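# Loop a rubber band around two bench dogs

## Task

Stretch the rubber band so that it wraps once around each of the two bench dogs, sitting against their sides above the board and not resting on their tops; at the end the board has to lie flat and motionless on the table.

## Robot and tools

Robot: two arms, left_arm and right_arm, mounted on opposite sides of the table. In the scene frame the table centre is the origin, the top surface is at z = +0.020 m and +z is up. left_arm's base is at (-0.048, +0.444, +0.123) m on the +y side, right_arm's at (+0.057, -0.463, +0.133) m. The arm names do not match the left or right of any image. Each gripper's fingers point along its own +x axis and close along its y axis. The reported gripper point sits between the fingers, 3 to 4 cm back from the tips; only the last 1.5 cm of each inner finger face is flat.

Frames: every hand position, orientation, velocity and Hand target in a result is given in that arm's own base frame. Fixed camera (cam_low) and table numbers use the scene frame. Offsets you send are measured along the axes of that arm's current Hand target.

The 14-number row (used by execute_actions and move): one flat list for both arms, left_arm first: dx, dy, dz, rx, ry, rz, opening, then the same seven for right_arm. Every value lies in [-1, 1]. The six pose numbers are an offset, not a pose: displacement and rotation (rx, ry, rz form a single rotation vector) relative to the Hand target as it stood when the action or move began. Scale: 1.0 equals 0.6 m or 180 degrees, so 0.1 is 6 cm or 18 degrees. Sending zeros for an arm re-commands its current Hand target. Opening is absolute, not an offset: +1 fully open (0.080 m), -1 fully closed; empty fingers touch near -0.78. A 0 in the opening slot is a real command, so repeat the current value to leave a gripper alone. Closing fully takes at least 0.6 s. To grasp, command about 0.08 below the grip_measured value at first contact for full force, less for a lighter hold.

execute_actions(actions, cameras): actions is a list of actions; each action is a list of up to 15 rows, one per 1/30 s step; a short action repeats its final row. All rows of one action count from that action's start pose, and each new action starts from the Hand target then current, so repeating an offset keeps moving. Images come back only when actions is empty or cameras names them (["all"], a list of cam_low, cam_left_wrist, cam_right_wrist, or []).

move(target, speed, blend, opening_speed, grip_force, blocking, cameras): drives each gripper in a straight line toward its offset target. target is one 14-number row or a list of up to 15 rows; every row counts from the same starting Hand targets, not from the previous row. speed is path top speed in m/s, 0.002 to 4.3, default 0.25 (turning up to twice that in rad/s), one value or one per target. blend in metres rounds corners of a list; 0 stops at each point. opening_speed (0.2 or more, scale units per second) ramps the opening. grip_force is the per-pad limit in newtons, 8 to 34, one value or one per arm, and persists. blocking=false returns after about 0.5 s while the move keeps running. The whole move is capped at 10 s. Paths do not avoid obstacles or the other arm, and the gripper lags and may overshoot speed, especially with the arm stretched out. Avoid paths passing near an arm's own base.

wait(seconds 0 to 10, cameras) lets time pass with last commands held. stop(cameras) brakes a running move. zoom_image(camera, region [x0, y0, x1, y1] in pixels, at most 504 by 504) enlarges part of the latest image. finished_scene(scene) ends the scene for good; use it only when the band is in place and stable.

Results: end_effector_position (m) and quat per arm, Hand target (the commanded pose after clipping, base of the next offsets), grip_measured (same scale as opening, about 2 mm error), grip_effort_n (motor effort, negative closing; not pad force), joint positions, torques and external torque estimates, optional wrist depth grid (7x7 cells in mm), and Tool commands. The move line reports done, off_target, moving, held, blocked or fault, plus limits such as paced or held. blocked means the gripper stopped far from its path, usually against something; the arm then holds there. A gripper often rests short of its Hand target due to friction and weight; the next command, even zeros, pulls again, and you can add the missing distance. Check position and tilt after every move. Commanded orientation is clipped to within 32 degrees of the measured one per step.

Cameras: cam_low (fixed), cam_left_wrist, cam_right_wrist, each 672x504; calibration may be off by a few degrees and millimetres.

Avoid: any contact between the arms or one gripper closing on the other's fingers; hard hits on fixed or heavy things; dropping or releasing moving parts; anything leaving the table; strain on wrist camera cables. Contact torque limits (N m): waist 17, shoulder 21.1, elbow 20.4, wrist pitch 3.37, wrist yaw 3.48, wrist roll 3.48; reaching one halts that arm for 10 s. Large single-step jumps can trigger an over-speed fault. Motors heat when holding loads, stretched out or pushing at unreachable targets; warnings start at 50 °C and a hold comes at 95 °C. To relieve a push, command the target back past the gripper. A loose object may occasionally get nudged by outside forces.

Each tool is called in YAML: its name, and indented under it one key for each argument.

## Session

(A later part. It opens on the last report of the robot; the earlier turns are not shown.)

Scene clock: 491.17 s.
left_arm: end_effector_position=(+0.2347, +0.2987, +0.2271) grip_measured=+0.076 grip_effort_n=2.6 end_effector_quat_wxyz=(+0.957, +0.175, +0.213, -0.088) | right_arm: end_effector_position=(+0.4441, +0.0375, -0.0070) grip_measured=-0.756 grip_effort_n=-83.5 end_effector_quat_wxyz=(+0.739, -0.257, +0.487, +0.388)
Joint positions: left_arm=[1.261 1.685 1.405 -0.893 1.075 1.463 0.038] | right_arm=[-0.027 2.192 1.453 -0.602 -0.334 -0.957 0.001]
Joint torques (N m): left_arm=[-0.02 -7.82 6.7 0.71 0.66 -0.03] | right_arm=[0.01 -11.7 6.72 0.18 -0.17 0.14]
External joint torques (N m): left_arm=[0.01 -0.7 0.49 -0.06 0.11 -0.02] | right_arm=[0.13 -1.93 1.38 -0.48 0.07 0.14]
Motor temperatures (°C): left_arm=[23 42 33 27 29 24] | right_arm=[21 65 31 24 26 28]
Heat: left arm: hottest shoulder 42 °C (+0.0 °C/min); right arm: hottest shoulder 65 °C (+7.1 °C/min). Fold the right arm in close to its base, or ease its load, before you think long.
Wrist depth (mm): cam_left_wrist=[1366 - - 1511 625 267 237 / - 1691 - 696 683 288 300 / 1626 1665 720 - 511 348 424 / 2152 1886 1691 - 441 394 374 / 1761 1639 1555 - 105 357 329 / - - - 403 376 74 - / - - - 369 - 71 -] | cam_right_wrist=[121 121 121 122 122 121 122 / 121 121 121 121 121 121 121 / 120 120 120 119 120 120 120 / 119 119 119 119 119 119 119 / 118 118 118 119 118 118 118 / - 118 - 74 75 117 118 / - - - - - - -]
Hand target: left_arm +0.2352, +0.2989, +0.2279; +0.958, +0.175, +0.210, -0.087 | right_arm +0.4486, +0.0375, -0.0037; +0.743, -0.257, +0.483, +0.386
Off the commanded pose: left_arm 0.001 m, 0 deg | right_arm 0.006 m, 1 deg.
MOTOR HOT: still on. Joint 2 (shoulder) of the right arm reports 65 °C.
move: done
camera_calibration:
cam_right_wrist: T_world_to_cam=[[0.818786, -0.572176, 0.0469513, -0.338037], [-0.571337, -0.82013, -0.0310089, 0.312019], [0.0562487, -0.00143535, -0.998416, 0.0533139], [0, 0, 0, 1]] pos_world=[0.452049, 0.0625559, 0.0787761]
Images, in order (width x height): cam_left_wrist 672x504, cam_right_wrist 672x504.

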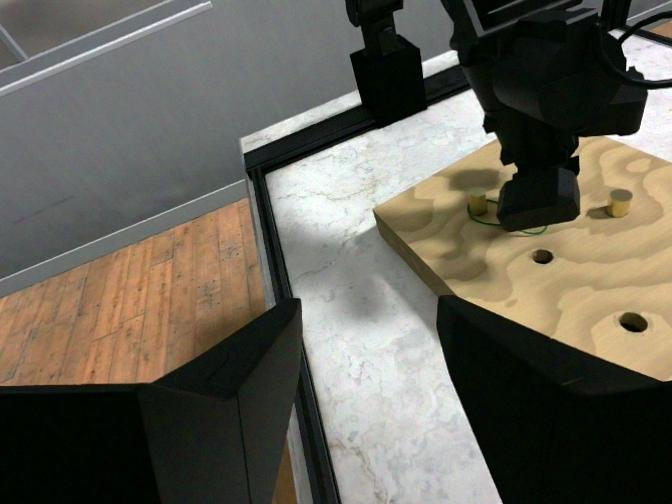

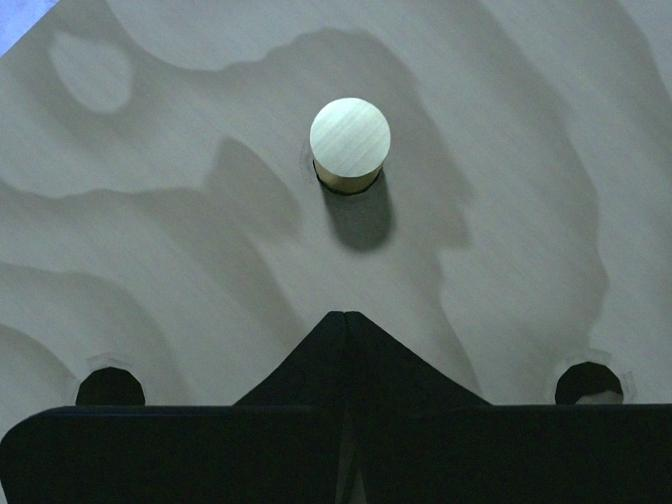

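move:
  target: [0,0,0,0,0,0,0.0761,-0.042,0,0.05,0,0,0,-1]
  speed: 0.1
  cameras: ["cam_right_wrist","cam_left_wrist","cam_low"]

zoom_image:
  camera: "cam_left_wrist"
  region: [440, 120, 672, 290]

zoom_image:
  camera: "cam_low"
  region: [200, 180, 340, 300]

Scene clock: 499.97 s.
left_arm: end_effector_position=(+0.2347, +0.2987, +0.2271) grip_measured=+0.076 grip_effort_n=2.6 end_effector_quat_wxyz=(+0.957, +0.175, +0.213, -0.088) | right_arm: end_effector_position=(+0.4534, +0.0517, +0.0222) grip_measured=-0.756 grip_effort_n=-83.5 end_effector_quat_wxyz=(+0.736, -0.253, +0.493, +0.388)
Joint positions: left_arm=[1.261 1.685 1.405 -0.893 1.075 1.463 0.038] | right_arm=[0.008 2.182 1.565 -0.724 -0.327 -0.917 0.001]
Joint torques (N m): left_arm=[-0.01 -7.77 6.85 0.72 0.62 -0.01] | right_arm=[-0.01 -13.58 7.01 0.22 -0.18 0.17]
External joint torques (N m): left_arm=[-0.01 -0.65 0.61 -0.07 0.07 0.01] | right_arm=[0.06 -3.49 1.31 -0.46 0.06 0.17]
Motor temperatures (°C): left_arm=[23 43 33 27 29 24] | right_arm=[21 67 32 24 26 28]
Heat: left arm: hottest shoulder 43 °C (+1.0 °C/min); right arm: hottest shoulder 67 °C (+4.0 °C/min). Fold the right arm in close to its base, or ease its load, before you think long.
Wrist depth (mm): cam_left_wrist=[- 1411 1567 1544 674 262 218 / - 1567 - 732 687 319 291 / - - 750 - 507 424 400 / 2421 1973 1806 - 443 401 370 / 1746 - 1590 - - 354 330 / - - - 382 - 74 - / - - - 369 - 71 -] | cam_right_wrist=[- 202 150 149 149 149 148 / 202 149 149 149 148 148 147 / 149 149 148 148 148 147 147 / 148 148 147 147 147 146 146 / 147 147 147 147 146 145 145 / - 147 - 74 75 145 145 / - - - - - - -]
Hand target: left_arm +0.2352, +0.2989, +0.2279; +0.958, +0.175, +0.210, -0.087 | right_arm +0.4583, +0.0519, +0.0314; +0.743, -0.257, +0.483, +0.386
Off the commanded pose: left_arm 0.001 m, 0 deg | right_arm 0.010 m, 1 deg.
MOTOR HOT: still on. Joint 2 (shoulder) of the right arm reports 67 °C.
move: off_target (right_arm)
camera_calibration:
cam_right_wrist: T_world_to_cam=[[0.816918, -0.575663, 0.0354737, -0.337668], [-0.575144, -0.817687, -0.0244407, 0.331297], [0.043076, -0.000436464, -0.999072, 0.0878875], [0, 0, 0, 1]] pos_world=[0.462605, 0.0765525, 0.107881]

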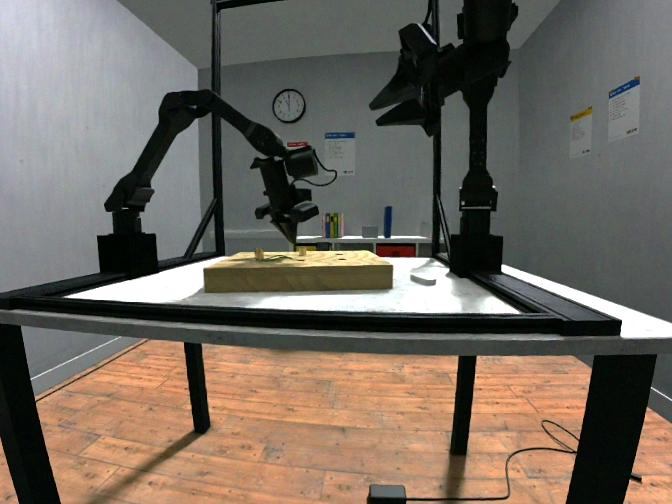

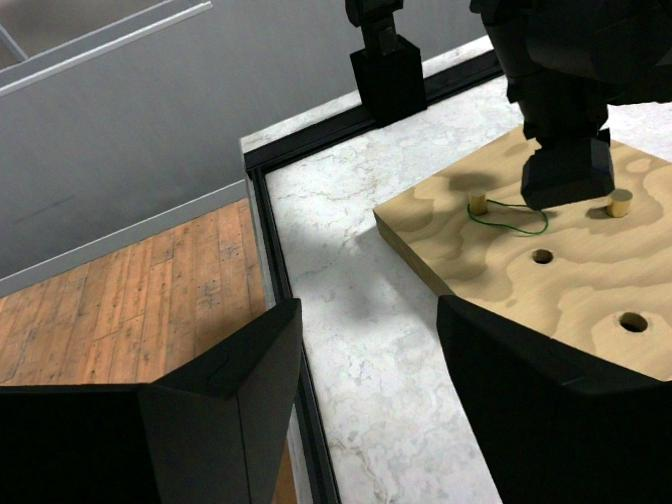

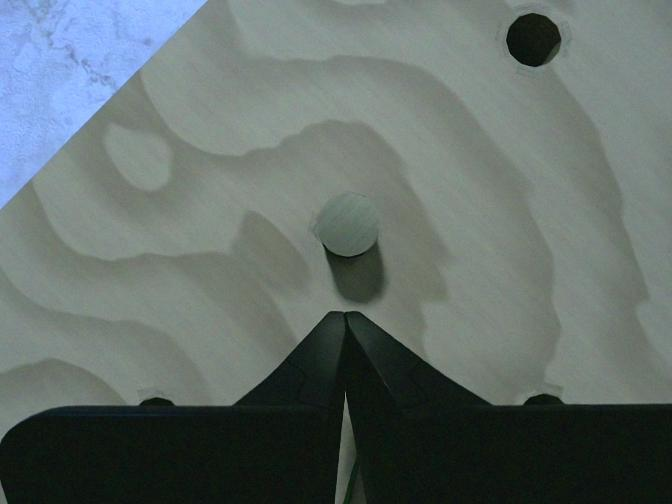

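Scaled by 2.172 from the camera's 672x504 image, which has a finer 960x720 frame.

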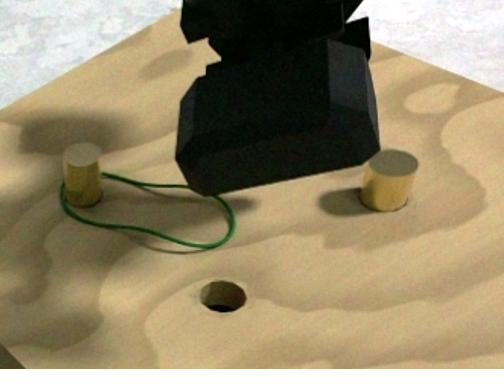

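Scaled by 3.600 from the camera's 672x504 image, which has a finer 960x720 frame.

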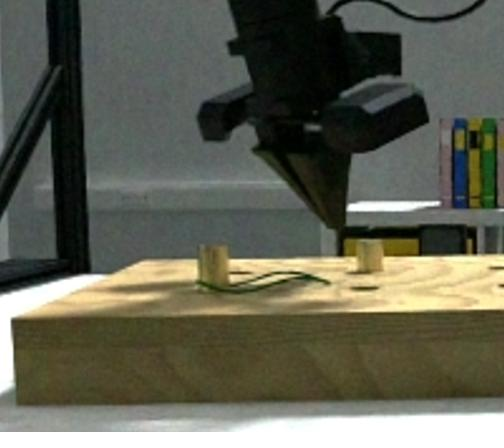

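move:
  target: [0,0,0,0,0,0,0.0761,-0.09,-0.025,-0.114,0,0,0,-0.35]
  speed: 0.25
  cameras: ["cam_right_wrist","cam_left_wrist","cam_low"]

zoom_image:
  camera: "cam_left_wrist"
  region: [440, 140, 600, 260]

zoom_image:
  camera: "cam_low"
  region: [230, 230, 330, 290]

Scene clock: 507.60 s.
left_arm: end_effector_position=(+0.2347, +0.2987, +0.2271) grip_measured=+0.076 grip_effort_n=3.0 end_effector_quat_wxyz=(+0.957, +0.175, +0.213, -0.088) | right_arm: end_effector_position=(+0.4249, -0.0277, +0.0508) grip_measured=-0.353 grip_effort_n=17.0 end_effector_quat_wxyz=(+0.742, -0.255, +0.488, +0.381)
Joint positions: left_arm=[1.261 1.685 1.405 -0.893 1.075 1.463 0.038] | right_arm=[-0.191 2.067 1.504 -0.827 -0.364 -1.113 0.019]
Joint torques (N m): left_arm=[-0.14 -7.74 6.8 0.72 0.62 -0.05] | right_arm=[0.16 -13.04 4.1 0.09 -0.46 -0.15]
External joint torques (N m): left_arm=[-0.17 -0.55 0.53 -0.07 0.07 -0.03] | right_arm=[0.12 -3.75 -1.62 -0.53 -0.19 -0.15]
Motor temperatures (°C): left_arm=[23 43 33 27 29 24] | right_arm=[21 70 33 24 26 28]
Heat: left arm: hottest shoulder 43 °C (+1.0 °C/min); right arm: hottest shoulder 70 °C (+3.0 °C/min). Fold the right arm in close to its base, or ease its load, before you think long.
Wrist depth (mm): cam_left_wrist=[- - 1480 - 222 283 685 / 1459 1776 1614 778 330 361 - / 1480 1902 1678 - 450 450 424 / 1973 1955 1761 - 440 404 369 / 1746 1652 1578 - - 356 332 / - - - - - 74 - / - - - 378 - 71 -] | cam_right_wrist=[183 183 183 184 183 183 184 / 181 182 182 182 182 182 182 / 180 179 180 180 180 181 180 / 178 178 178 179 179 179 179 / 176 177 177 177 177 177 178 / 175 175 - 175 85 176 226 / - - - 173 62 - -]
Hand target: left_arm +0.2352, +0.2989, +0.2279; +0.958, +0.175, +0.210, -0.087 | right_arm +0.4223, -0.0258, +0.0535; +0.743, -0.257, +0.483, +0.386
Off the commanded pose: left_arm 0.001 m, 0 deg | right_arm 0.004 m, 1 deg.
MOTOR HOT: still on. Joint 2 (shoulder) of the right arm reports 70 °C.
move: done
camera_calibration:
cam_right_wrist: T_world_to_cam=[[0.810112, -0.583954, 0.0521246, -0.359349], [-0.583088, -0.811775, -0.0320796, 0.254542], [0.0610464, -0.00440514, -0.998125, 0.109884], [0, 0, 0, 1]] pos_world=[0.432825, -0.00272827, 0.136574]

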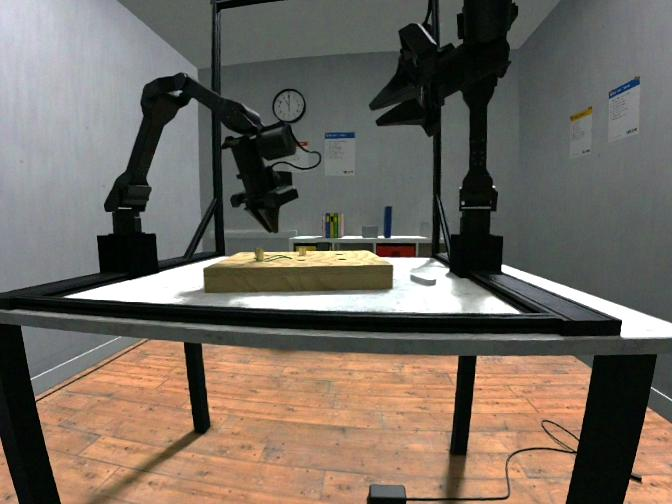

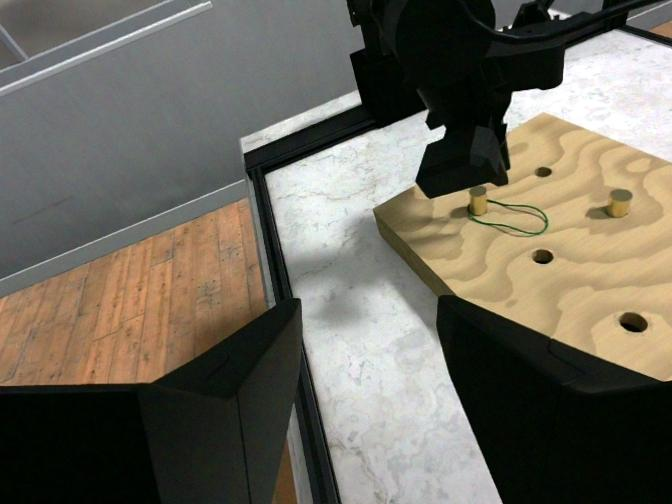

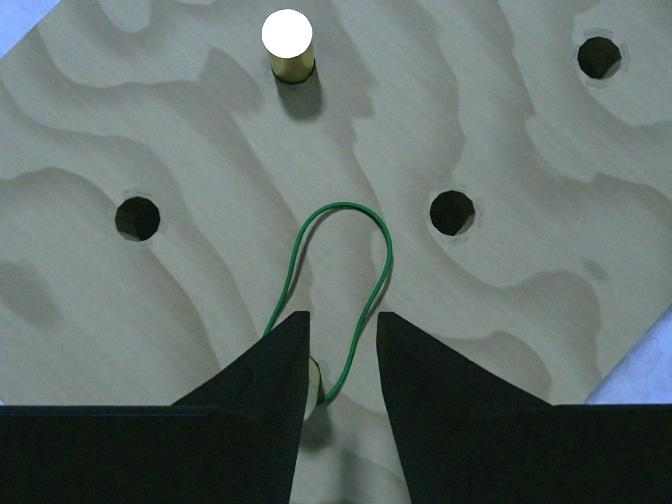

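Scaled by 3.150 from the camera's 672x504 image, which has a finer 960x720 frame.

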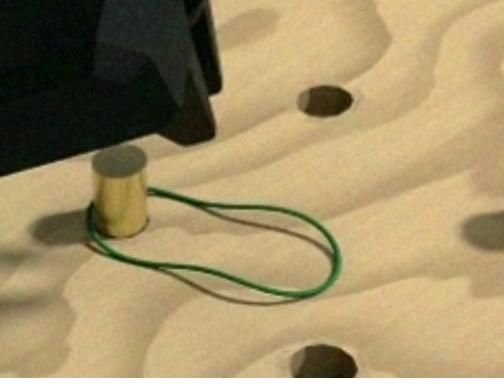

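Scaled by 5.040 from the camera's 672x504 image, which has a finer 960x720 frame.

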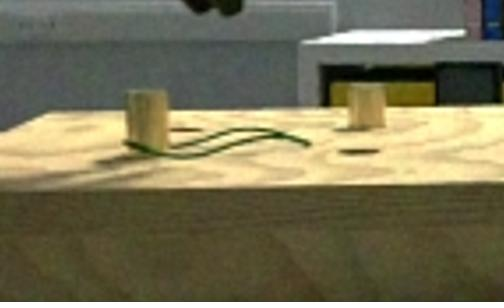

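move:
  target: [0,0,0,0,0,0,0.0761,0.09,0,-0.02,0,0,0,-0.74]
  speed: 0.12
  cameras: ["cam_right_wrist"]

Scene clock: 514.17 s.
left_arm: end_effector_position=(+0.2347, +0.2987, +0.2271) grip_measured=+0.076 grip_effort_n=2.6 end_effector_quat_wxyz=(+0.957, +0.175, +0.213, -0.088) | right_arm: end_effector_position=(+0.4309, -0.0186, +0.0059) grip_measured=-0.737 grip_effort_n=-16.0 end_effector_quat_wxyz=(+0.745, -0.261, +0.480, +0.382)
Joint positions: left_arm=[1.261 1.685 1.405 -0.893 1.075 1.463 0.038] | right_arm=[-0.167 2.138 1.419 -0.648 -0.364 -1.096 0.002]
Joint torques (N m): left_arm=[-0.01 -7.68 6.85 0.72 0.63 -0.03] | right_arm=[0.18 -10.31 4.22 0.81 -0.28 0.15]
External joint torques (N m): left_arm=[-0.02 -0.62 0.65 -0.06 0.08 -0.02] | right_arm=[0.18 -0.73 -1.24 0.17 -0.02 0.15]
Motor temperatures (°C): left_arm=[23 43 33 27 29 24] | right_arm=[21 67 32 24 26 28]
Heat: left arm: hottest shoulder 43 °C (+1.0 °C/min); right arm: hottest shoulder 67 °C (-3.0 °C/min). Fold the right arm in close to its base, or ease its load, before you think long.
Wrist depth (mm): cam_left_wrist=[- - 1522 - 273 692 683 / - - 1678 742 254 312 - / - - 1776 - 371 435 424 / 1991 1991 1718 559 441 402 369 / 1705 1705 - - - 356 330 / - - - 380 - 74 - / - - - 360 - 71 -] | cam_right_wrist=[136 136 137 137 138 139 139 / - 135 135 136 137 137 138 / 134 133 134 134 135 136 136 / 138 132 133 133 134 134 135 / 131 131 131 132 133 133 134 / - 130 - 74 75 132 132 / - - - - - - -]
Hand target: left_arm +0.2352, +0.2989, +0.2279; +0.958, +0.175, +0.210, -0.087 | right_arm +0.4288, -0.0172, -0.0007; +0.743, -0.257, +0.483, +0.386
Off the commanded pose: left_arm 0.001 m, 0 deg | right_arm 0.007 m, 1 deg.
MOTOR HOT: still on. Joint 2 (shoulder) of the right arm reports 67 °C.
move: done
camera_calibration:
cam_right_wrist: T_world_to_cam=[[0.813842, -0.577299, 0.0662349, -0.358118], [-0.575777, -0.816523, -0.0420744, 0.260845], [0.0783719, -0.00389462, -0.996917, 0.0572472], [0, 0, 0, 1]] pos_world=[0.437153, 0.0064678, 0.0917655]
Images, in order (width x height): cam_right_wrist 672x504.

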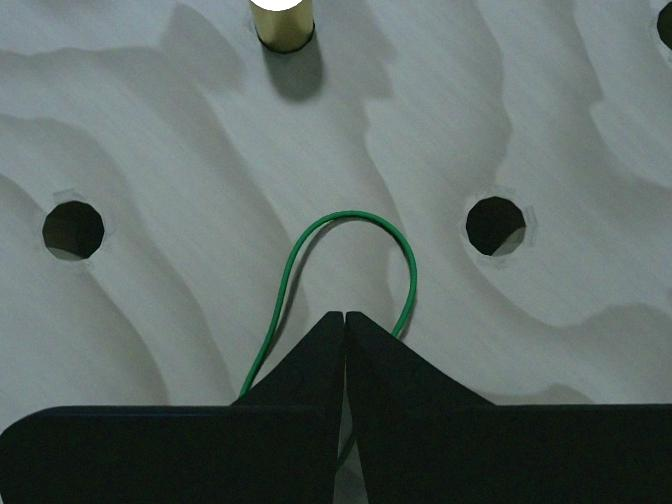

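move:
  target:
    - [0,0,0,0,0,0,0.0761,0.0056,0.003,0.014,0,0,0,-0.74]
    - [0,0,0,0,0,0,0.0761,0.050,0.003,-0.006,0,0,0,-0.74]
  speed: 0.1
  blend: 0.005
  cameras: ["cam_right_wrist"]

zoom_image:
  camera: "cam_right_wrist"
  region: [240, 200, 460, 400]

Scene clock: 518.23 s.
left_arm: end_effector_position=(+0.2347, +0.2987, +0.2271) grip_measured=+0.076 grip_effort_n=2.6 end_effector_quat_wxyz=(+0.957, +0.175, +0.213, -0.088) | right_arm: end_effector_position=(+0.4387, -0.0108, -0.0138) grip_measured=-0.737 grip_effort_n=-15.6 end_effector_quat_wxyz=(+0.750, -0.264, +0.472, +0.380)
Joint positions: left_arm=[1.261 1.685 1.405 -0.893 1.075 1.463 0.038] | right_arm=[-0.147 2.183 1.399 -0.554 -0.364 -1.073 0.002]
Joint torques (N m): left_arm=[-0.09 -7.71 6.72 0.72 0.63 -0.05] | right_arm=[0.31 -8.34 3.2 1.14 -0.08 0.16]
External joint torques (N m): left_arm=[-0.08 -0.57 0.47 -0.07 0.07 -0.03] | right_arm=[0.25 1.35 -2.11 0.46 0.19 0.15]
Motor temperatures (°C): left_arm=[23 43 33 27 29 24] | right_arm=[21 66 32 24 26 28]
Heat: left arm: hottest shoulder 43 °C (+1.0 °C/min); right arm: hottest shoulder 66 °C (-6.1 °C/min). Fold the right arm in close to its base, or ease its load, before you think long.
Wrist depth (mm): cam_left_wrist=[- 1225 1511 619 288 696 708 / 1626 - - 725 267 312 247 / - - 1652 664 478 362 422 / 1973 1869 1761 - 428 391 371 / 1776 1639 1500 432 - 356 330 / - - - 409 - 74 - / - - - 361 - 71 -] | cam_right_wrist=[- 118 118 120 121 122 123 / 116 116 117 119 120 121 122 / - 115 116 117 118 119 120 / 113 113 114 115 117 122 119 / 112 112 113 114 115 116 117 / - 111 - 74 75 115 116 / - - - - - - -]
Hand target: left_arm +0.2352, +0.2989, +0.2279; +0.958, +0.175, +0.210, -0.087 | right_arm +0.4326, -0.0092, -0.0296; +0.743, -0.257, +0.483, +0.386
Off the commanded pose: left_arm 0.001 m, 0 deg | right_arm 0.017 m, 2 deg.
MOTOR HOT: still on. Joint 2 (shoulder) of the right arm reports 66 °C.
move: off_target (right_arm); blend cut to 0.0046 m at target 1
camera_calibration:
cam_right_wrist: T_world_to_cam=[[0.812051, -0.577762, 0.0822455, -0.357633], [-0.575125, -0.816202, -0.0551962, 0.270422], [0.0990192, -0.00247928, -0.995082, 0.0280509], [0, 0, 0, 1]] pos_world=[0.443165, 0.0141618, 0.0722529]
Images, in order (width x height): cam_right_wrist 672x504.

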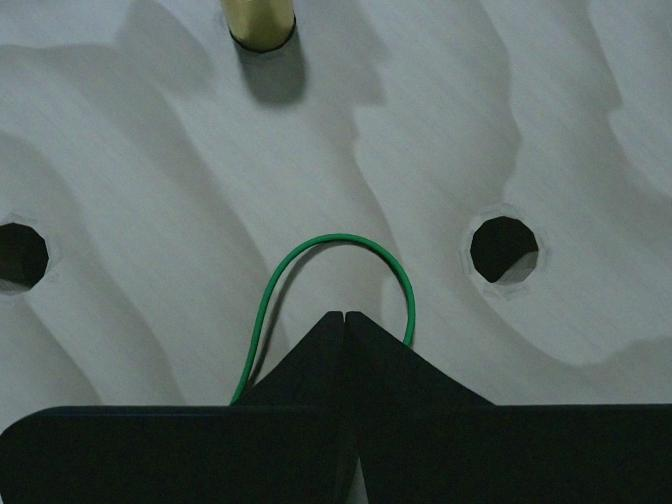

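Scaled by 2.291 from the camera's 672x504 image, which has a finer 960x720 frame.

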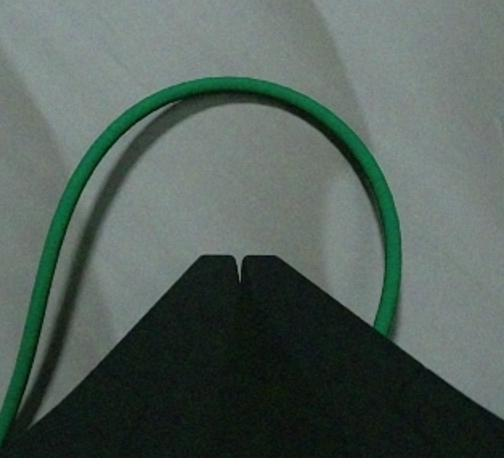

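move:
  target: [0,0,0,0,0,0,0.0761,0.015,0,0.035,0,0,0,-0.74]
  speed: 0.06
  cameras: ["cam_right_wrist"]

zoom_image:
  camera: "cam_right_wrist"
  region: [240, 200, 460, 400]

Scene clock: 521.13 s.
left_arm: end_effector_position=(+0.2347, +0.2987, +0.2271) grip_measured=+0.076 grip_effort_n=2.6 end_effector_quat_wxyz=(+0.957, +0.175, +0.213, -0.088) | right_arm: end_effector_position=(+0.4470, +0.0011, -0.0142) grip_measured=-0.737 grip_effort_n=-16.0 end_effector_quat_wxyz=(+0.751, -0.261, +0.477, +0.374)
Joint positions: left_arm=[1.261 1.685 1.405 -0.893 1.075 1.463 0.038] | right_arm=[-0.112 2.202 1.431 -0.554 -0.347 -1.022 0.002]
Joint torques (N m): left_arm=[-0.17 -7.78 6.85 0.72 0.64 -0.01] | right_arm=[1.76 -7.38 5.47 0.91 -0.38 0.16]
External joint torques (N m): left_arm=[-0.09 -0.67 0.65 -0.05 0.08 0.01] | right_arm=[1.76 2.29 0.24 0.24 -0.13 0.15]
Motor temperatures (°C): left_arm=[23 43 33 27 29 24] | right_arm=[21 65 32 24 26 28]
Heat: left arm: hottest shoulder 43 °C (+1.0 °C/min); right arm: hottest shoulder 65 °C (-7.1 °C/min). Fold the right arm in close to its base, or ease its load, before you think long.
Wrist depth (mm): cam_left_wrist=[- - 1315 644 283 658 740 / - - - - 319 255 298 / 1639 - 1776 - 490 349 425 / 2029 1902 1678 - 438 388 373 / 1821 1691 1555 422 - 356 330 / - - - - - 74 - / - - - 362 353 71 -] | cam_right_wrist=[- 117 105 119 120 122 122 / 115 116 116 118 119 120 121 / - 114 115 116 118 119 120 / 113 113 114 115 116 118 118 / 111 112 113 114 115 117 117 / - 111 - 74 75 115 116 / - - - - - - -]
Hand target: left_arm +0.2352, +0.2989, +0.2279; +0.958, +0.175, +0.210, -0.087 | right_arm +0.4456, +0.0096, -0.0294; +0.743, -0.257, +0.483, +0.386
Off the commanded pose: left_arm 0.001 m, 0 deg | right_arm 0.017 m, 2 deg.
MOTOR HOT: still on. Joint 2 (shoulder) of the right arm reports 65 °C.
move: off_target (right_arm)
camera_calibration:
cam_right_wrist: T_world_to_cam=[[0.803529, -0.589829, 0.080272, -0.35361], [-0.587914, -0.807484, -0.0482338, 0.290671], [0.093268, -0.00843579, -0.995605, 0.0293814], [0, 0, 0, 1]] pos_world=[0.452285, 0.0263906, 0.0716575]
Images, in order (width x height): cam_right_wrist 672x504.

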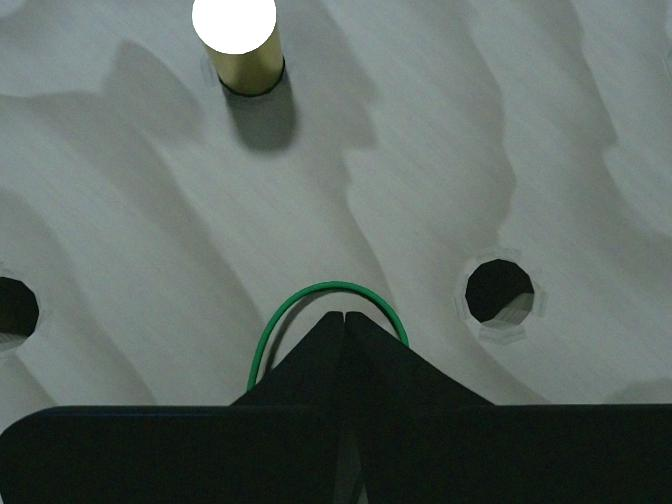

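Scaled by 2.291 from the camera's 672x504 image, which has a finer 960x720 frame.

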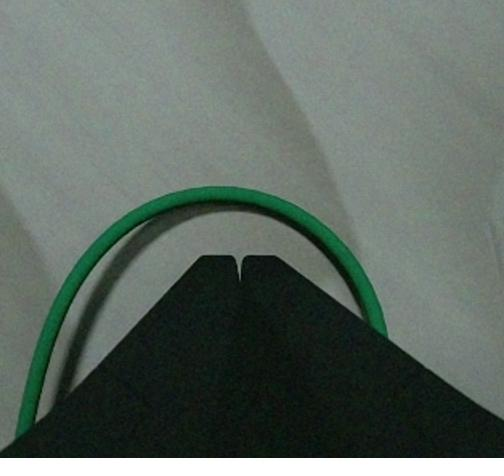

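Floating above; continue.

move:
  target: [0,0,0,0,0,0,0.0761,0.012,0.006,0.03,0,0,0,-0.74]
  speed: 0.06
  cameras: ["cam_right_wrist"]

zoom_image:
  camera: "cam_right_wrist"
  region: [240, 200, 460, 400]

Scene clock: 523.67 s.
left_arm: end_effector_position=(+0.2347, +0.2987, +0.2271) grip_measured=+0.076 grip_effort_n=2.6 end_effector_quat_wxyz=(+0.957, +0.175, +0.213, -0.088) | right_arm: end_effector_position=(+0.4613, +0.0249, -0.0127) grip_measured=-0.737 grip_effort_n=-16.0 end_effector_quat_wxyz=(+0.753, -0.270, +0.466, +0.378)
Joint positions: left_arm=[1.261 1.685 1.405 -0.893 1.075 1.463 0.038] | right_arm=[-0.055 2.227 1.473 -0.534 -0.339 -0.983 0.002]
Joint torques (N m): left_arm=[0 -7.7 6.8 0.69 0.65 -0.02] | right_arm=[0.42 -8.45 4.73 0.08 -0.24 0.17]
External joint torques (N m): left_arm=[-0.05 -0.62 0.56 -0.1 0.1 -0.01] | right_arm=[0.43 1.69 -0.77 -0.7 0 0.16]
Motor temperatures (°C): left_arm=[23 43 33 27 29 24] | right_arm=[21 64 32 24 26 28]
Heat: left arm: hottest shoulder 43 °C (+1.0 °C/min); right arm: hottest shoulder 64 °C (-8.0 °C/min). Fold the right arm in close to its base, or ease its load, before you think long.
Wrist depth (mm): cam_left_wrist=[- - - 602 306 267 708 / - 1522 1732 732 699 247 293 / 1761 1776 - 687 504 336 422 / 1920 1853 1718 - 441 383 372 / 1821 1614 1544 - - 355 328 / - - - - - 74 - / - - - 350 - 71 -] | cam_right_wrist=[117 118 119 121 123 124 126 / 115 116 95 119 121 123 125 / - 115 115 118 119 121 123 / 112 113 114 116 118 119 121 / 111 111 113 115 116 118 119 / - 110 - 74 75 121 118 / - - - - - - -]
Hand target: left_arm +0.2352, +0.2989, +0.2279; +0.958, +0.175, +0.210, -0.087 | right_arm +0.4536, +0.0276, -0.0290; +0.743, -0.257, +0.483, +0.386
Off the commanded pose: left_arm 0.001 m, 0 deg | right_arm 0.018 m, 3 deg.
MOTOR HOT: still on. Joint 2 (shoulder) of the right arm reports 64 °C.
move: off_target (right_arm)
camera_calibration:
cam_right_wrist: T_world_to_cam=[[0.812642, -0.574185, 0.0996256, -0.355565], [-0.570792, -0.818704, -0.062614, 0.310644], [0.117516, -0.00598269, -0.993053, 0.0184958], [0, 0, 0, 1]] pos_world=[0.464086, 0.050276, 0.0732413]
Images, in order (width x height): cam_right_wrist 672x504.

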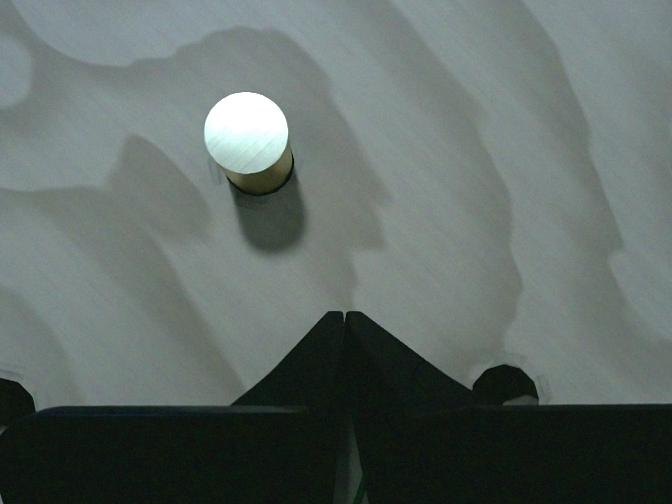

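Scaled by 2.291 from the camera's 672x504 image, which has a finer 960x720 frame.

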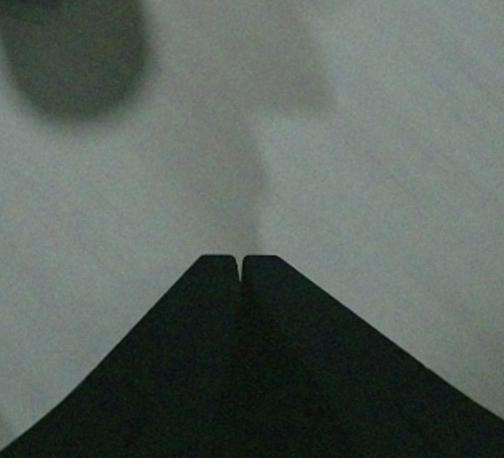

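move:
  target:
    - [0,0,0,0,0,0,0.0761,-0.106,0,0.049,0,0,0,-0.74]
    - [0,0,0,0,0,0,0.0761,-0.142,0.011,-0.027,0,0.139,0,-0.74]
  speed: 0.25
  blend: 0.01
  cameras: ["cam_right_wrist","cam_left_wrist"]

zoom_image:
  camera: "cam_left_wrist"
  region: [440, 140, 600, 260]

Scene clock: 533.10 s.
left_arm: end_effector_position=(+0.2347, +0.2987, +0.2271) grip_measured=+0.076 grip_effort_n=2.6 end_effector_quat_wxyz=(+0.957, +0.175, +0.213, -0.088) | right_arm: end_effector_position=(+0.4166, -0.0101, +0.0451) grip_measured=-0.737 grip_effort_n=-16.0 end_effector_quat_wxyz=(+0.621, -0.335, +0.633, +0.319)
Joint positions: left_arm=[1.261 1.685 1.405 -0.893 1.075 1.463 0.038] | right_arm=[-0.014 2.184 1.719 -1.111 0.028 -0.975 0.002]
Joint torques (N m): left_arm=[0.05 -7.7 6.83 0.72 0.63 -0.02] | right_arm=[0.3 -10.17 6.93 -0.21 0 0.13]
External joint torques (N m): left_arm=[0.01 -0.59 0.6 -0.07 0.08 0] | right_arm=[0.3 -0.3 1.41 -0.52 0.03 0.13]
Motor temperatures (°C): left_arm=[23 43 33 27 29 24] | right_arm=[21 62 32 24 26 28]
Heat: left arm: hottest shoulder 43 °C (+1.0 °C/min); right arm: hottest shoulder 62 °C (-9.1 °C/min). Fold the right arm in close to its base, or ease its load, before you think long.
Wrist depth (mm): cam_left_wrist=[- 1511 - 658 664 278 214 / - 1567 - - 679 309 302 / - - 1902 - 481 441 425 / 2110 1955 1746 - 441 404 368 / 1853 1590 1555 457 - 357 331 / - - - - - 74 - / - - - - - 71 -] | cam_right_wrist=[137 137 137 137 137 137 137 / 145 145 145 145 145 145 145 / 155 155 155 156 155 156 155 / 166 166 166 166 166 167 166 / 179 179 179 171 179 180 236 / 253 191 - 74 75 251 254 / - - - - - - -]
Hand target: left_arm +0.2352, +0.2989, +0.2279; +0.958, +0.175, +0.210, -0.087 | right_arm +0.4197, -0.0085, +0.0426; +0.621, -0.334, +0.633, +0.321
Off the commanded pose: left_arm 0.001 m, 0 deg | right_arm 0.004 m, 0 deg.
MOTOR HOT: still on. Joint 2 (shoulder) of the right arm reports 62 °C.
move: done
camera_calibration:
cam_right_wrist: T_world_to_cam=[[0.825262, -0.562014, 0.0555187, -0.348127], [-0.536593, -0.749665, 0.387389, 0.226154], [-0.176098, -0.349488, -0.920243, 0.196533], [0, 0, 0, 1]] pos_world=[0.443258, 0.0425732, 0.112576]
Images, in order (width x height): cam_left_wrist 672x504, cam_right_wrist 672x504.

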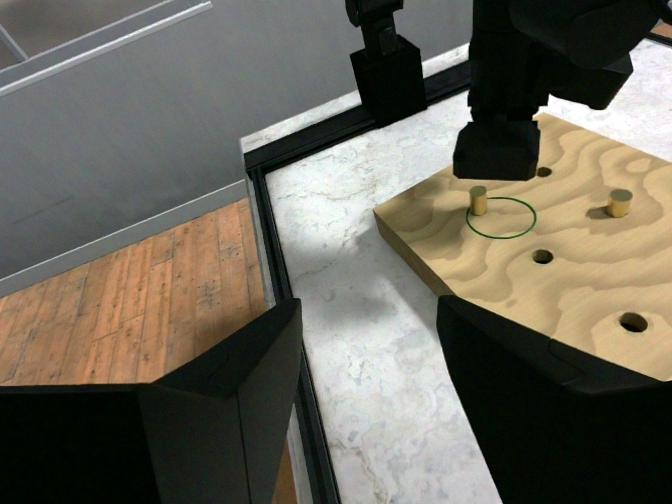

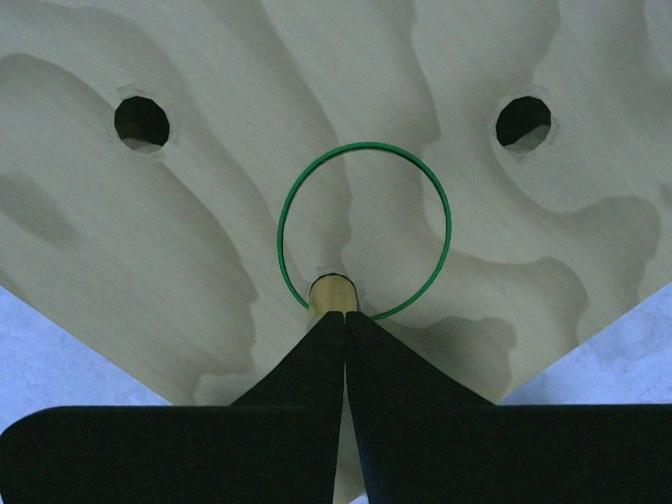

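Scaled by 3.150 from the camera's 672x504 image, which has a finer 960x720 frame.

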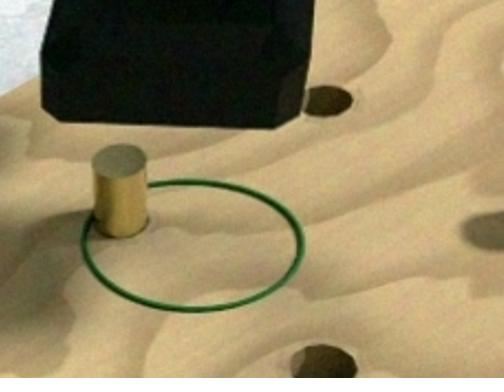

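move:
  target:
    - [0,0,0,0,0,0,0.0761,0.02,-0.02,0.048,0,0.045,0,-0.74]
    - [0,0,0,0,0,0,0.0761,0.106,-0.02,0.048,0,0.045,0,-0.74]
  speed: 0.12
  blend: 0.01
  cameras: ["cam_right_wrist"]

zoom_image:
  camera: "cam_right_wrist"
  region: [240, 200, 460, 400]

Scene clock: 541.47 s.
left_arm: end_effector_position=(+0.2347, +0.2987, +0.2271) grip_measured=+0.076 grip_effort_n=2.6 end_effector_quat_wxyz=(+0.957, +0.175, +0.213, -0.088) | right_arm: end_effector_position=(+0.4502, +0.0088, -0.0105) grip_measured=-0.737 grip_effort_n=-15.6 end_effector_quat_wxyz=(+0.584, -0.358, +0.666, +0.294)
Joint positions: left_arm=[1.261 1.685 1.405 -0.893 1.075 1.463 0.038] | right_arm=[0.063 2.442 1.931 -1.129 0.13 -0.894 0.002]
Joint torques (N m): left_arm=[-0.02 -7.74 6.77 0.72 0.64 -0.04] | right_arm=[-0.26 -11.37 3.78 0.08 0.07 0.11]
External joint torques (N m): left_arm=[-0.02 -0.6 0.53 -0.06 0.08 -0.03] | right_arm=[-0.17 -0.07 -1.68 -0.15 0.02 0.11]
Motor temperatures (°C): left_arm=[23 43 33 27 29 24] | right_arm=[21 60 32 24 26 28]
Heat: left arm: hottest shoulder 43 °C (+1.0 °C/min); right arm: hottest shoulder 60 °C (-7.1 °C/min). Fold the right arm in close to its base, or ease its load, before you think long.
Wrist depth (mm): cam_left_wrist=[- - 1469 666 627 288 232 / 1440 - 1955 735 687 316 251 / - - 1791 - 491 344 387 / 2341 1973 1886 - 438 385 367 / 1776 1639 1590 - - 358 330 / - - - 398 - 74 - / - - - 361 - 71 -] | cam_right_wrist=[- 78 78 80 80 80 79 / - 85 85 85 85 86 86 / - 92 93 93 93 93 94 / - 101 103 102 102 103 103 / 112 112 112 108 111 114 115 / - 123 - 74 - 125 126 / - - - - - - -]
Hand target: left_arm +0.2352, +0.2989, +0.2279; +0.958, +0.175, +0.210, -0.087 | right_arm +0.4456, +0.0066, -0.0216; +0.574, -0.356, +0.675, +0.296
Off the commanded pose: left_arm 0.001 m, 0 deg | right_arm 0.012 m, 2 deg.
MOTOR HOT: still on. Joint 2 (shoulder) of the right arm reports 60 °C.
move: off_target (right_arm)
camera_calibration:
cam_right_wrist: T_world_to_cam=[[0.828592, -0.555559, 0.0692068, -0.363734], [-0.512164, -0.702275, 0.494467, 0.269614], [-0.226103, -0.445157, -0.866437, 0.181804], [0, 0, 0, 1]] pos_world=[0.480581, 0.0681992, 0.0493795]
Images, in order (width x height): cam_right_wrist 672x504.

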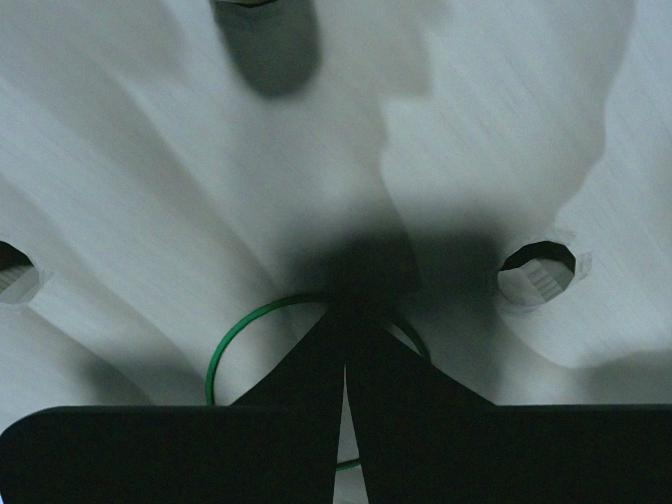

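Scaled by 2.291 from the camera's 672x504 image, which has a finer 960x720 frame.

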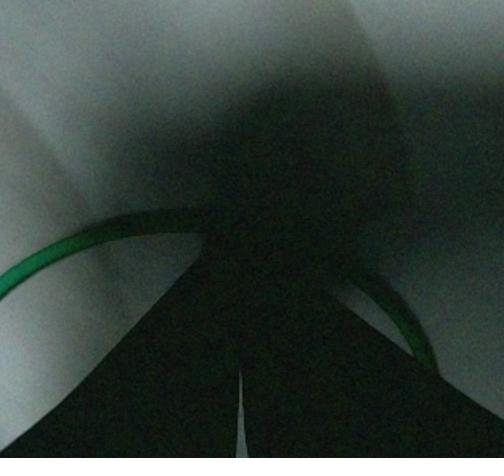

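move:
  target:
    - [0,0,0,0,0,0,0.0761,-0.01,0,-0.014,0,0,0,-0.74]
    - [0,0,0,0,0,0,0.0761,0.018,0,-0.014,0,0,0,-0.74]
  speed: 0.1
  cameras: ["cam_right_wrist"]

zoom_image:
  camera: "cam_right_wrist"
  region: [240, 200, 460, 400]

Scene clock: 546.13 s.
left_arm: end_effector_position=(+0.2347, +0.2987, +0.2271) grip_measured=+0.076 grip_effort_n=2.6 end_effector_quat_wxyz=(+0.957, +0.175, +0.213, -0.088) | right_arm: end_effector_position=(+0.4466, +0.0059, -0.0143) grip_measured=-0.737 grip_effort_n=-15.6 end_effector_quat_wxyz=(+0.587, -0.360, +0.663, +0.294)
Joint positions: left_arm=[1.261 1.685 1.405 -0.893 1.075 1.463 0.038] | right_arm=[0.056 2.422 1.879 -1.088 0.129 -0.904 0.002]
Joint torques (N m): left_arm=[-0.13 -7.81 6.84 0.72 0.61 -0.03] | right_arm=[-1.29 -10.46 2.3 0.88 0.15 -0.14]
External joint torques (N m): left_arm=[-0.13 -0.72 0.61 -0.07 0.06 -0.02] | right_arm=[-1.29 0.5 -3 0.65 0.12 -0.14]
Motor temperatures (°C): left_arm=[23 43 33 27 29 24] | right_arm=[21 60 32 24 26 28]
Heat: left arm: hottest shoulder 43 °C (+1.0 °C/min); right arm: hottest shoulder 60 °C (-6.1 °C/min). Fold the right arm in close to its base, or ease its load, before you think long.
Wrist depth (mm): cam_left_wrist=[- - - 664 658 291 235 / - - - 715 720 313 247 / - - 1991 - 511 341 389 / 1806 1806 1776 571 441 385 368 / 1776 1652 1602 450 - 357 330 / - - - 413 - 74 - / - - - 353 344 71 -] | cam_right_wrist=[- 78 79 80 80 80 79 / - 84 85 86 86 87 87 / - 92 93 93 94 95 95 / - 100 103 102 103 108 104 / 110 111 112 109 112 115 116 / - 121 - 74 - 125 127 / - - - - - - -]
Hand target: left_arm +0.2352, +0.2989, +0.2279; +0.958, +0.175, +0.210, -0.087 | right_arm +0.4399, -0.0017, -0.0309; +0.574, -0.356, +0.675, +0.296
Off the commanded pose: left_arm 0.001 m, 0 deg | right_arm 0.019 m, 2 deg.
MOTOR HOT: still on. Joint 2 (shoulder) of the right arm reports 60 °C.
move: off_target (right_arm)
camera_calibration:
cam_right_wrist: T_world_to_cam=[[0.830247, -0.552388, 0.0745449, -0.36276], [-0.513354, -0.705674, 0.488357, 0.268096], [-0.217158, -0.443725, -0.869454, 0.172378], [0, 0, 0, 1]] pos_world=[0.476242, 0.0652919, 0.0459904]
Images, in order (width x height): cam_right_wrist 672x504.

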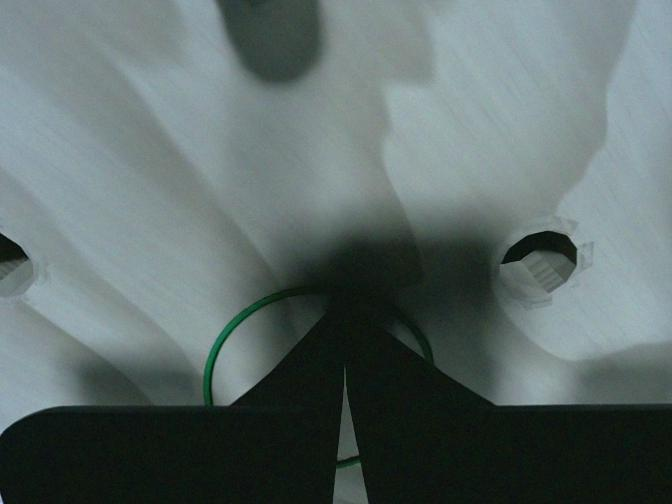

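Scaled by 2.291 from the camera's 672x504 image, which has a finer 960x720 frame.

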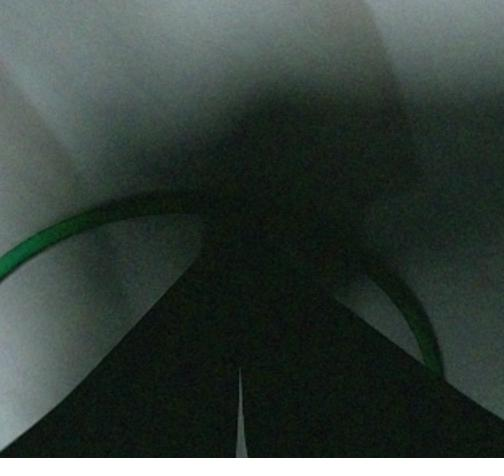

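move:
  target: [0,0,0,0,0,0,0.0761,-0.004,0,0.05,0,0,0,-0.74]
  speed: 0.05
  cameras: ["cam_right_wrist","cam_left_wrist"]

zoom_image:
  camera: "cam_right_wrist"
  region: [200, 240, 460, 440]

zoom_image:
  camera: "cam_left_wrist"
  region: [440, 140, 600, 260]

Scene clock: 549.70 s.
left_arm: end_effector_position=(+0.2347, +0.2987, +0.2271) grip_measured=+0.076 grip_effort_n=2.6 end_effector_quat_wxyz=(+0.957, +0.175, +0.213, -0.088) | right_arm: end_effector_position=(+0.4550, +0.0143, -0.0134) grip_measured=-0.737 grip_effort_n=-15.1 end_effector_quat_wxyz=(+0.578, -0.361, +0.674, +0.287)
Joint positions: left_arm=[1.261 1.685 1.405 -0.893 1.075 1.463 0.038] | right_arm=[0.08 2.483 1.991 -1.165 0.149 -0.869 0.002]
Joint torques (N m): left_arm=[-0.13 -7.66 6.69 0.75 0.62 -0.07] | right_arm=[1.41 -7.99 6.19 1.4 -0.43 0.16]
External joint torques (N m): left_arm=[-0.16 -0.5 0.42 -0.05 0.06 -0.06] | right_arm=[1.5 3.51 0.74 1.2 -0.5 0.16]
Motor temperatures (°C): left_arm=[23 43 33 27 29 24] | right_arm=[21 60 32 24 26 28]
Heat: left arm: hottest shoulder 43 °C (+1.0 °C/min); right arm: hottest shoulder 60 °C (-5.0 °C/min). Fold the right arm in close to its base, or ease its load, before you think long.
Wrist depth (mm): cam_left_wrist=[- - 1430 640 664 300 230 / - 1791 1652 742 699 315 264 / 2049 1853 1652 654 507 338 337 / 2478 1937 1853 553 445 387 362 / 1691 1602 - 453 392 355 328 / - - - 412 - 74 - / - - - 355 - 71 -] | cam_right_wrist=[- 78 78 77 79 79 78 / - 83 82 84 84 85 85 / - 89 91 91 92 93 93 / - 100 102 101 102 102 103 / 111 111 112 108 111 115 115 / - 122 - 74 - 126 128 / - - - - - - -]
Hand target: left_arm +0.2352, +0.2989, +0.2279; +0.958, +0.175, +0.210, -0.087 | right_arm +0.4571, +0.0229, -0.0335; +0.574, -0.356, +0.675, +0.296
Off the commanded pose: left_arm 0.001 m, 0 deg | right_arm 0.022 m, 1 deg.
MOTOR HOT: still on. Joint 2 (shoulder) of the right arm reports 60 °C.
move: off_target (right_arm)
camera_calibration:
cam_right_wrist: T_world_to_cam=[[0.826457, -0.558348, 0.0722199, -0.36328], [-0.51043, -0.688973, 0.514566, 0.276704], [-0.237549, -0.46213, -0.854404, 0.188413], [0, 0, 0, 1]] pos_world=[0.48623, 0.0748765, 0.0448343]
Images, in order (width x height): cam_left_wrist 672x504, cam_right_wrist 672x504.

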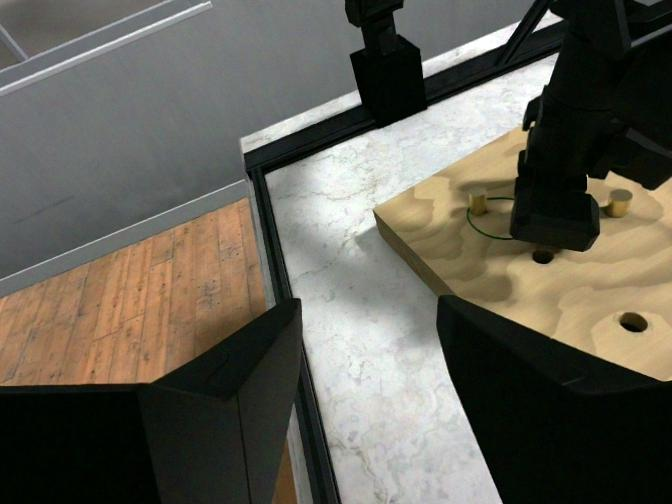

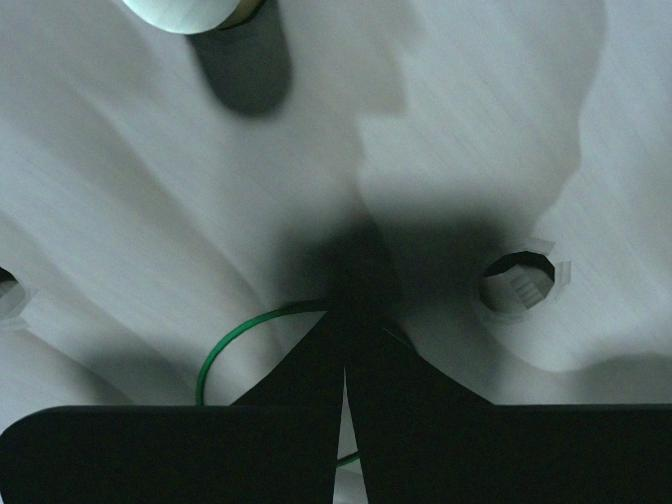

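Scaled by 1.938 from the camera's 672x504 image, which has a finer 960x720 frame.

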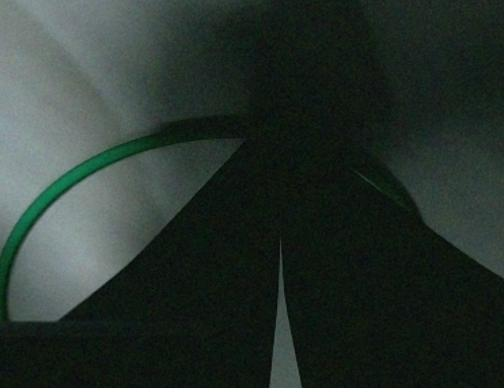

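Scaled by 3.150 from the camera's 672x504 image, which has a finer 960x720 frame.

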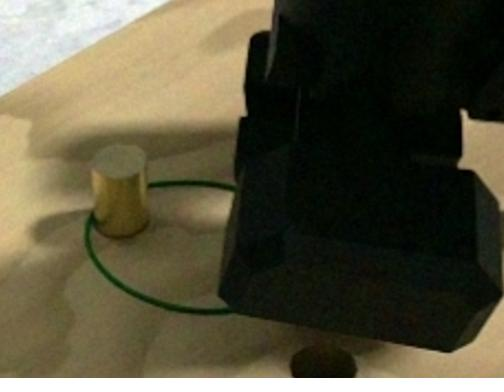

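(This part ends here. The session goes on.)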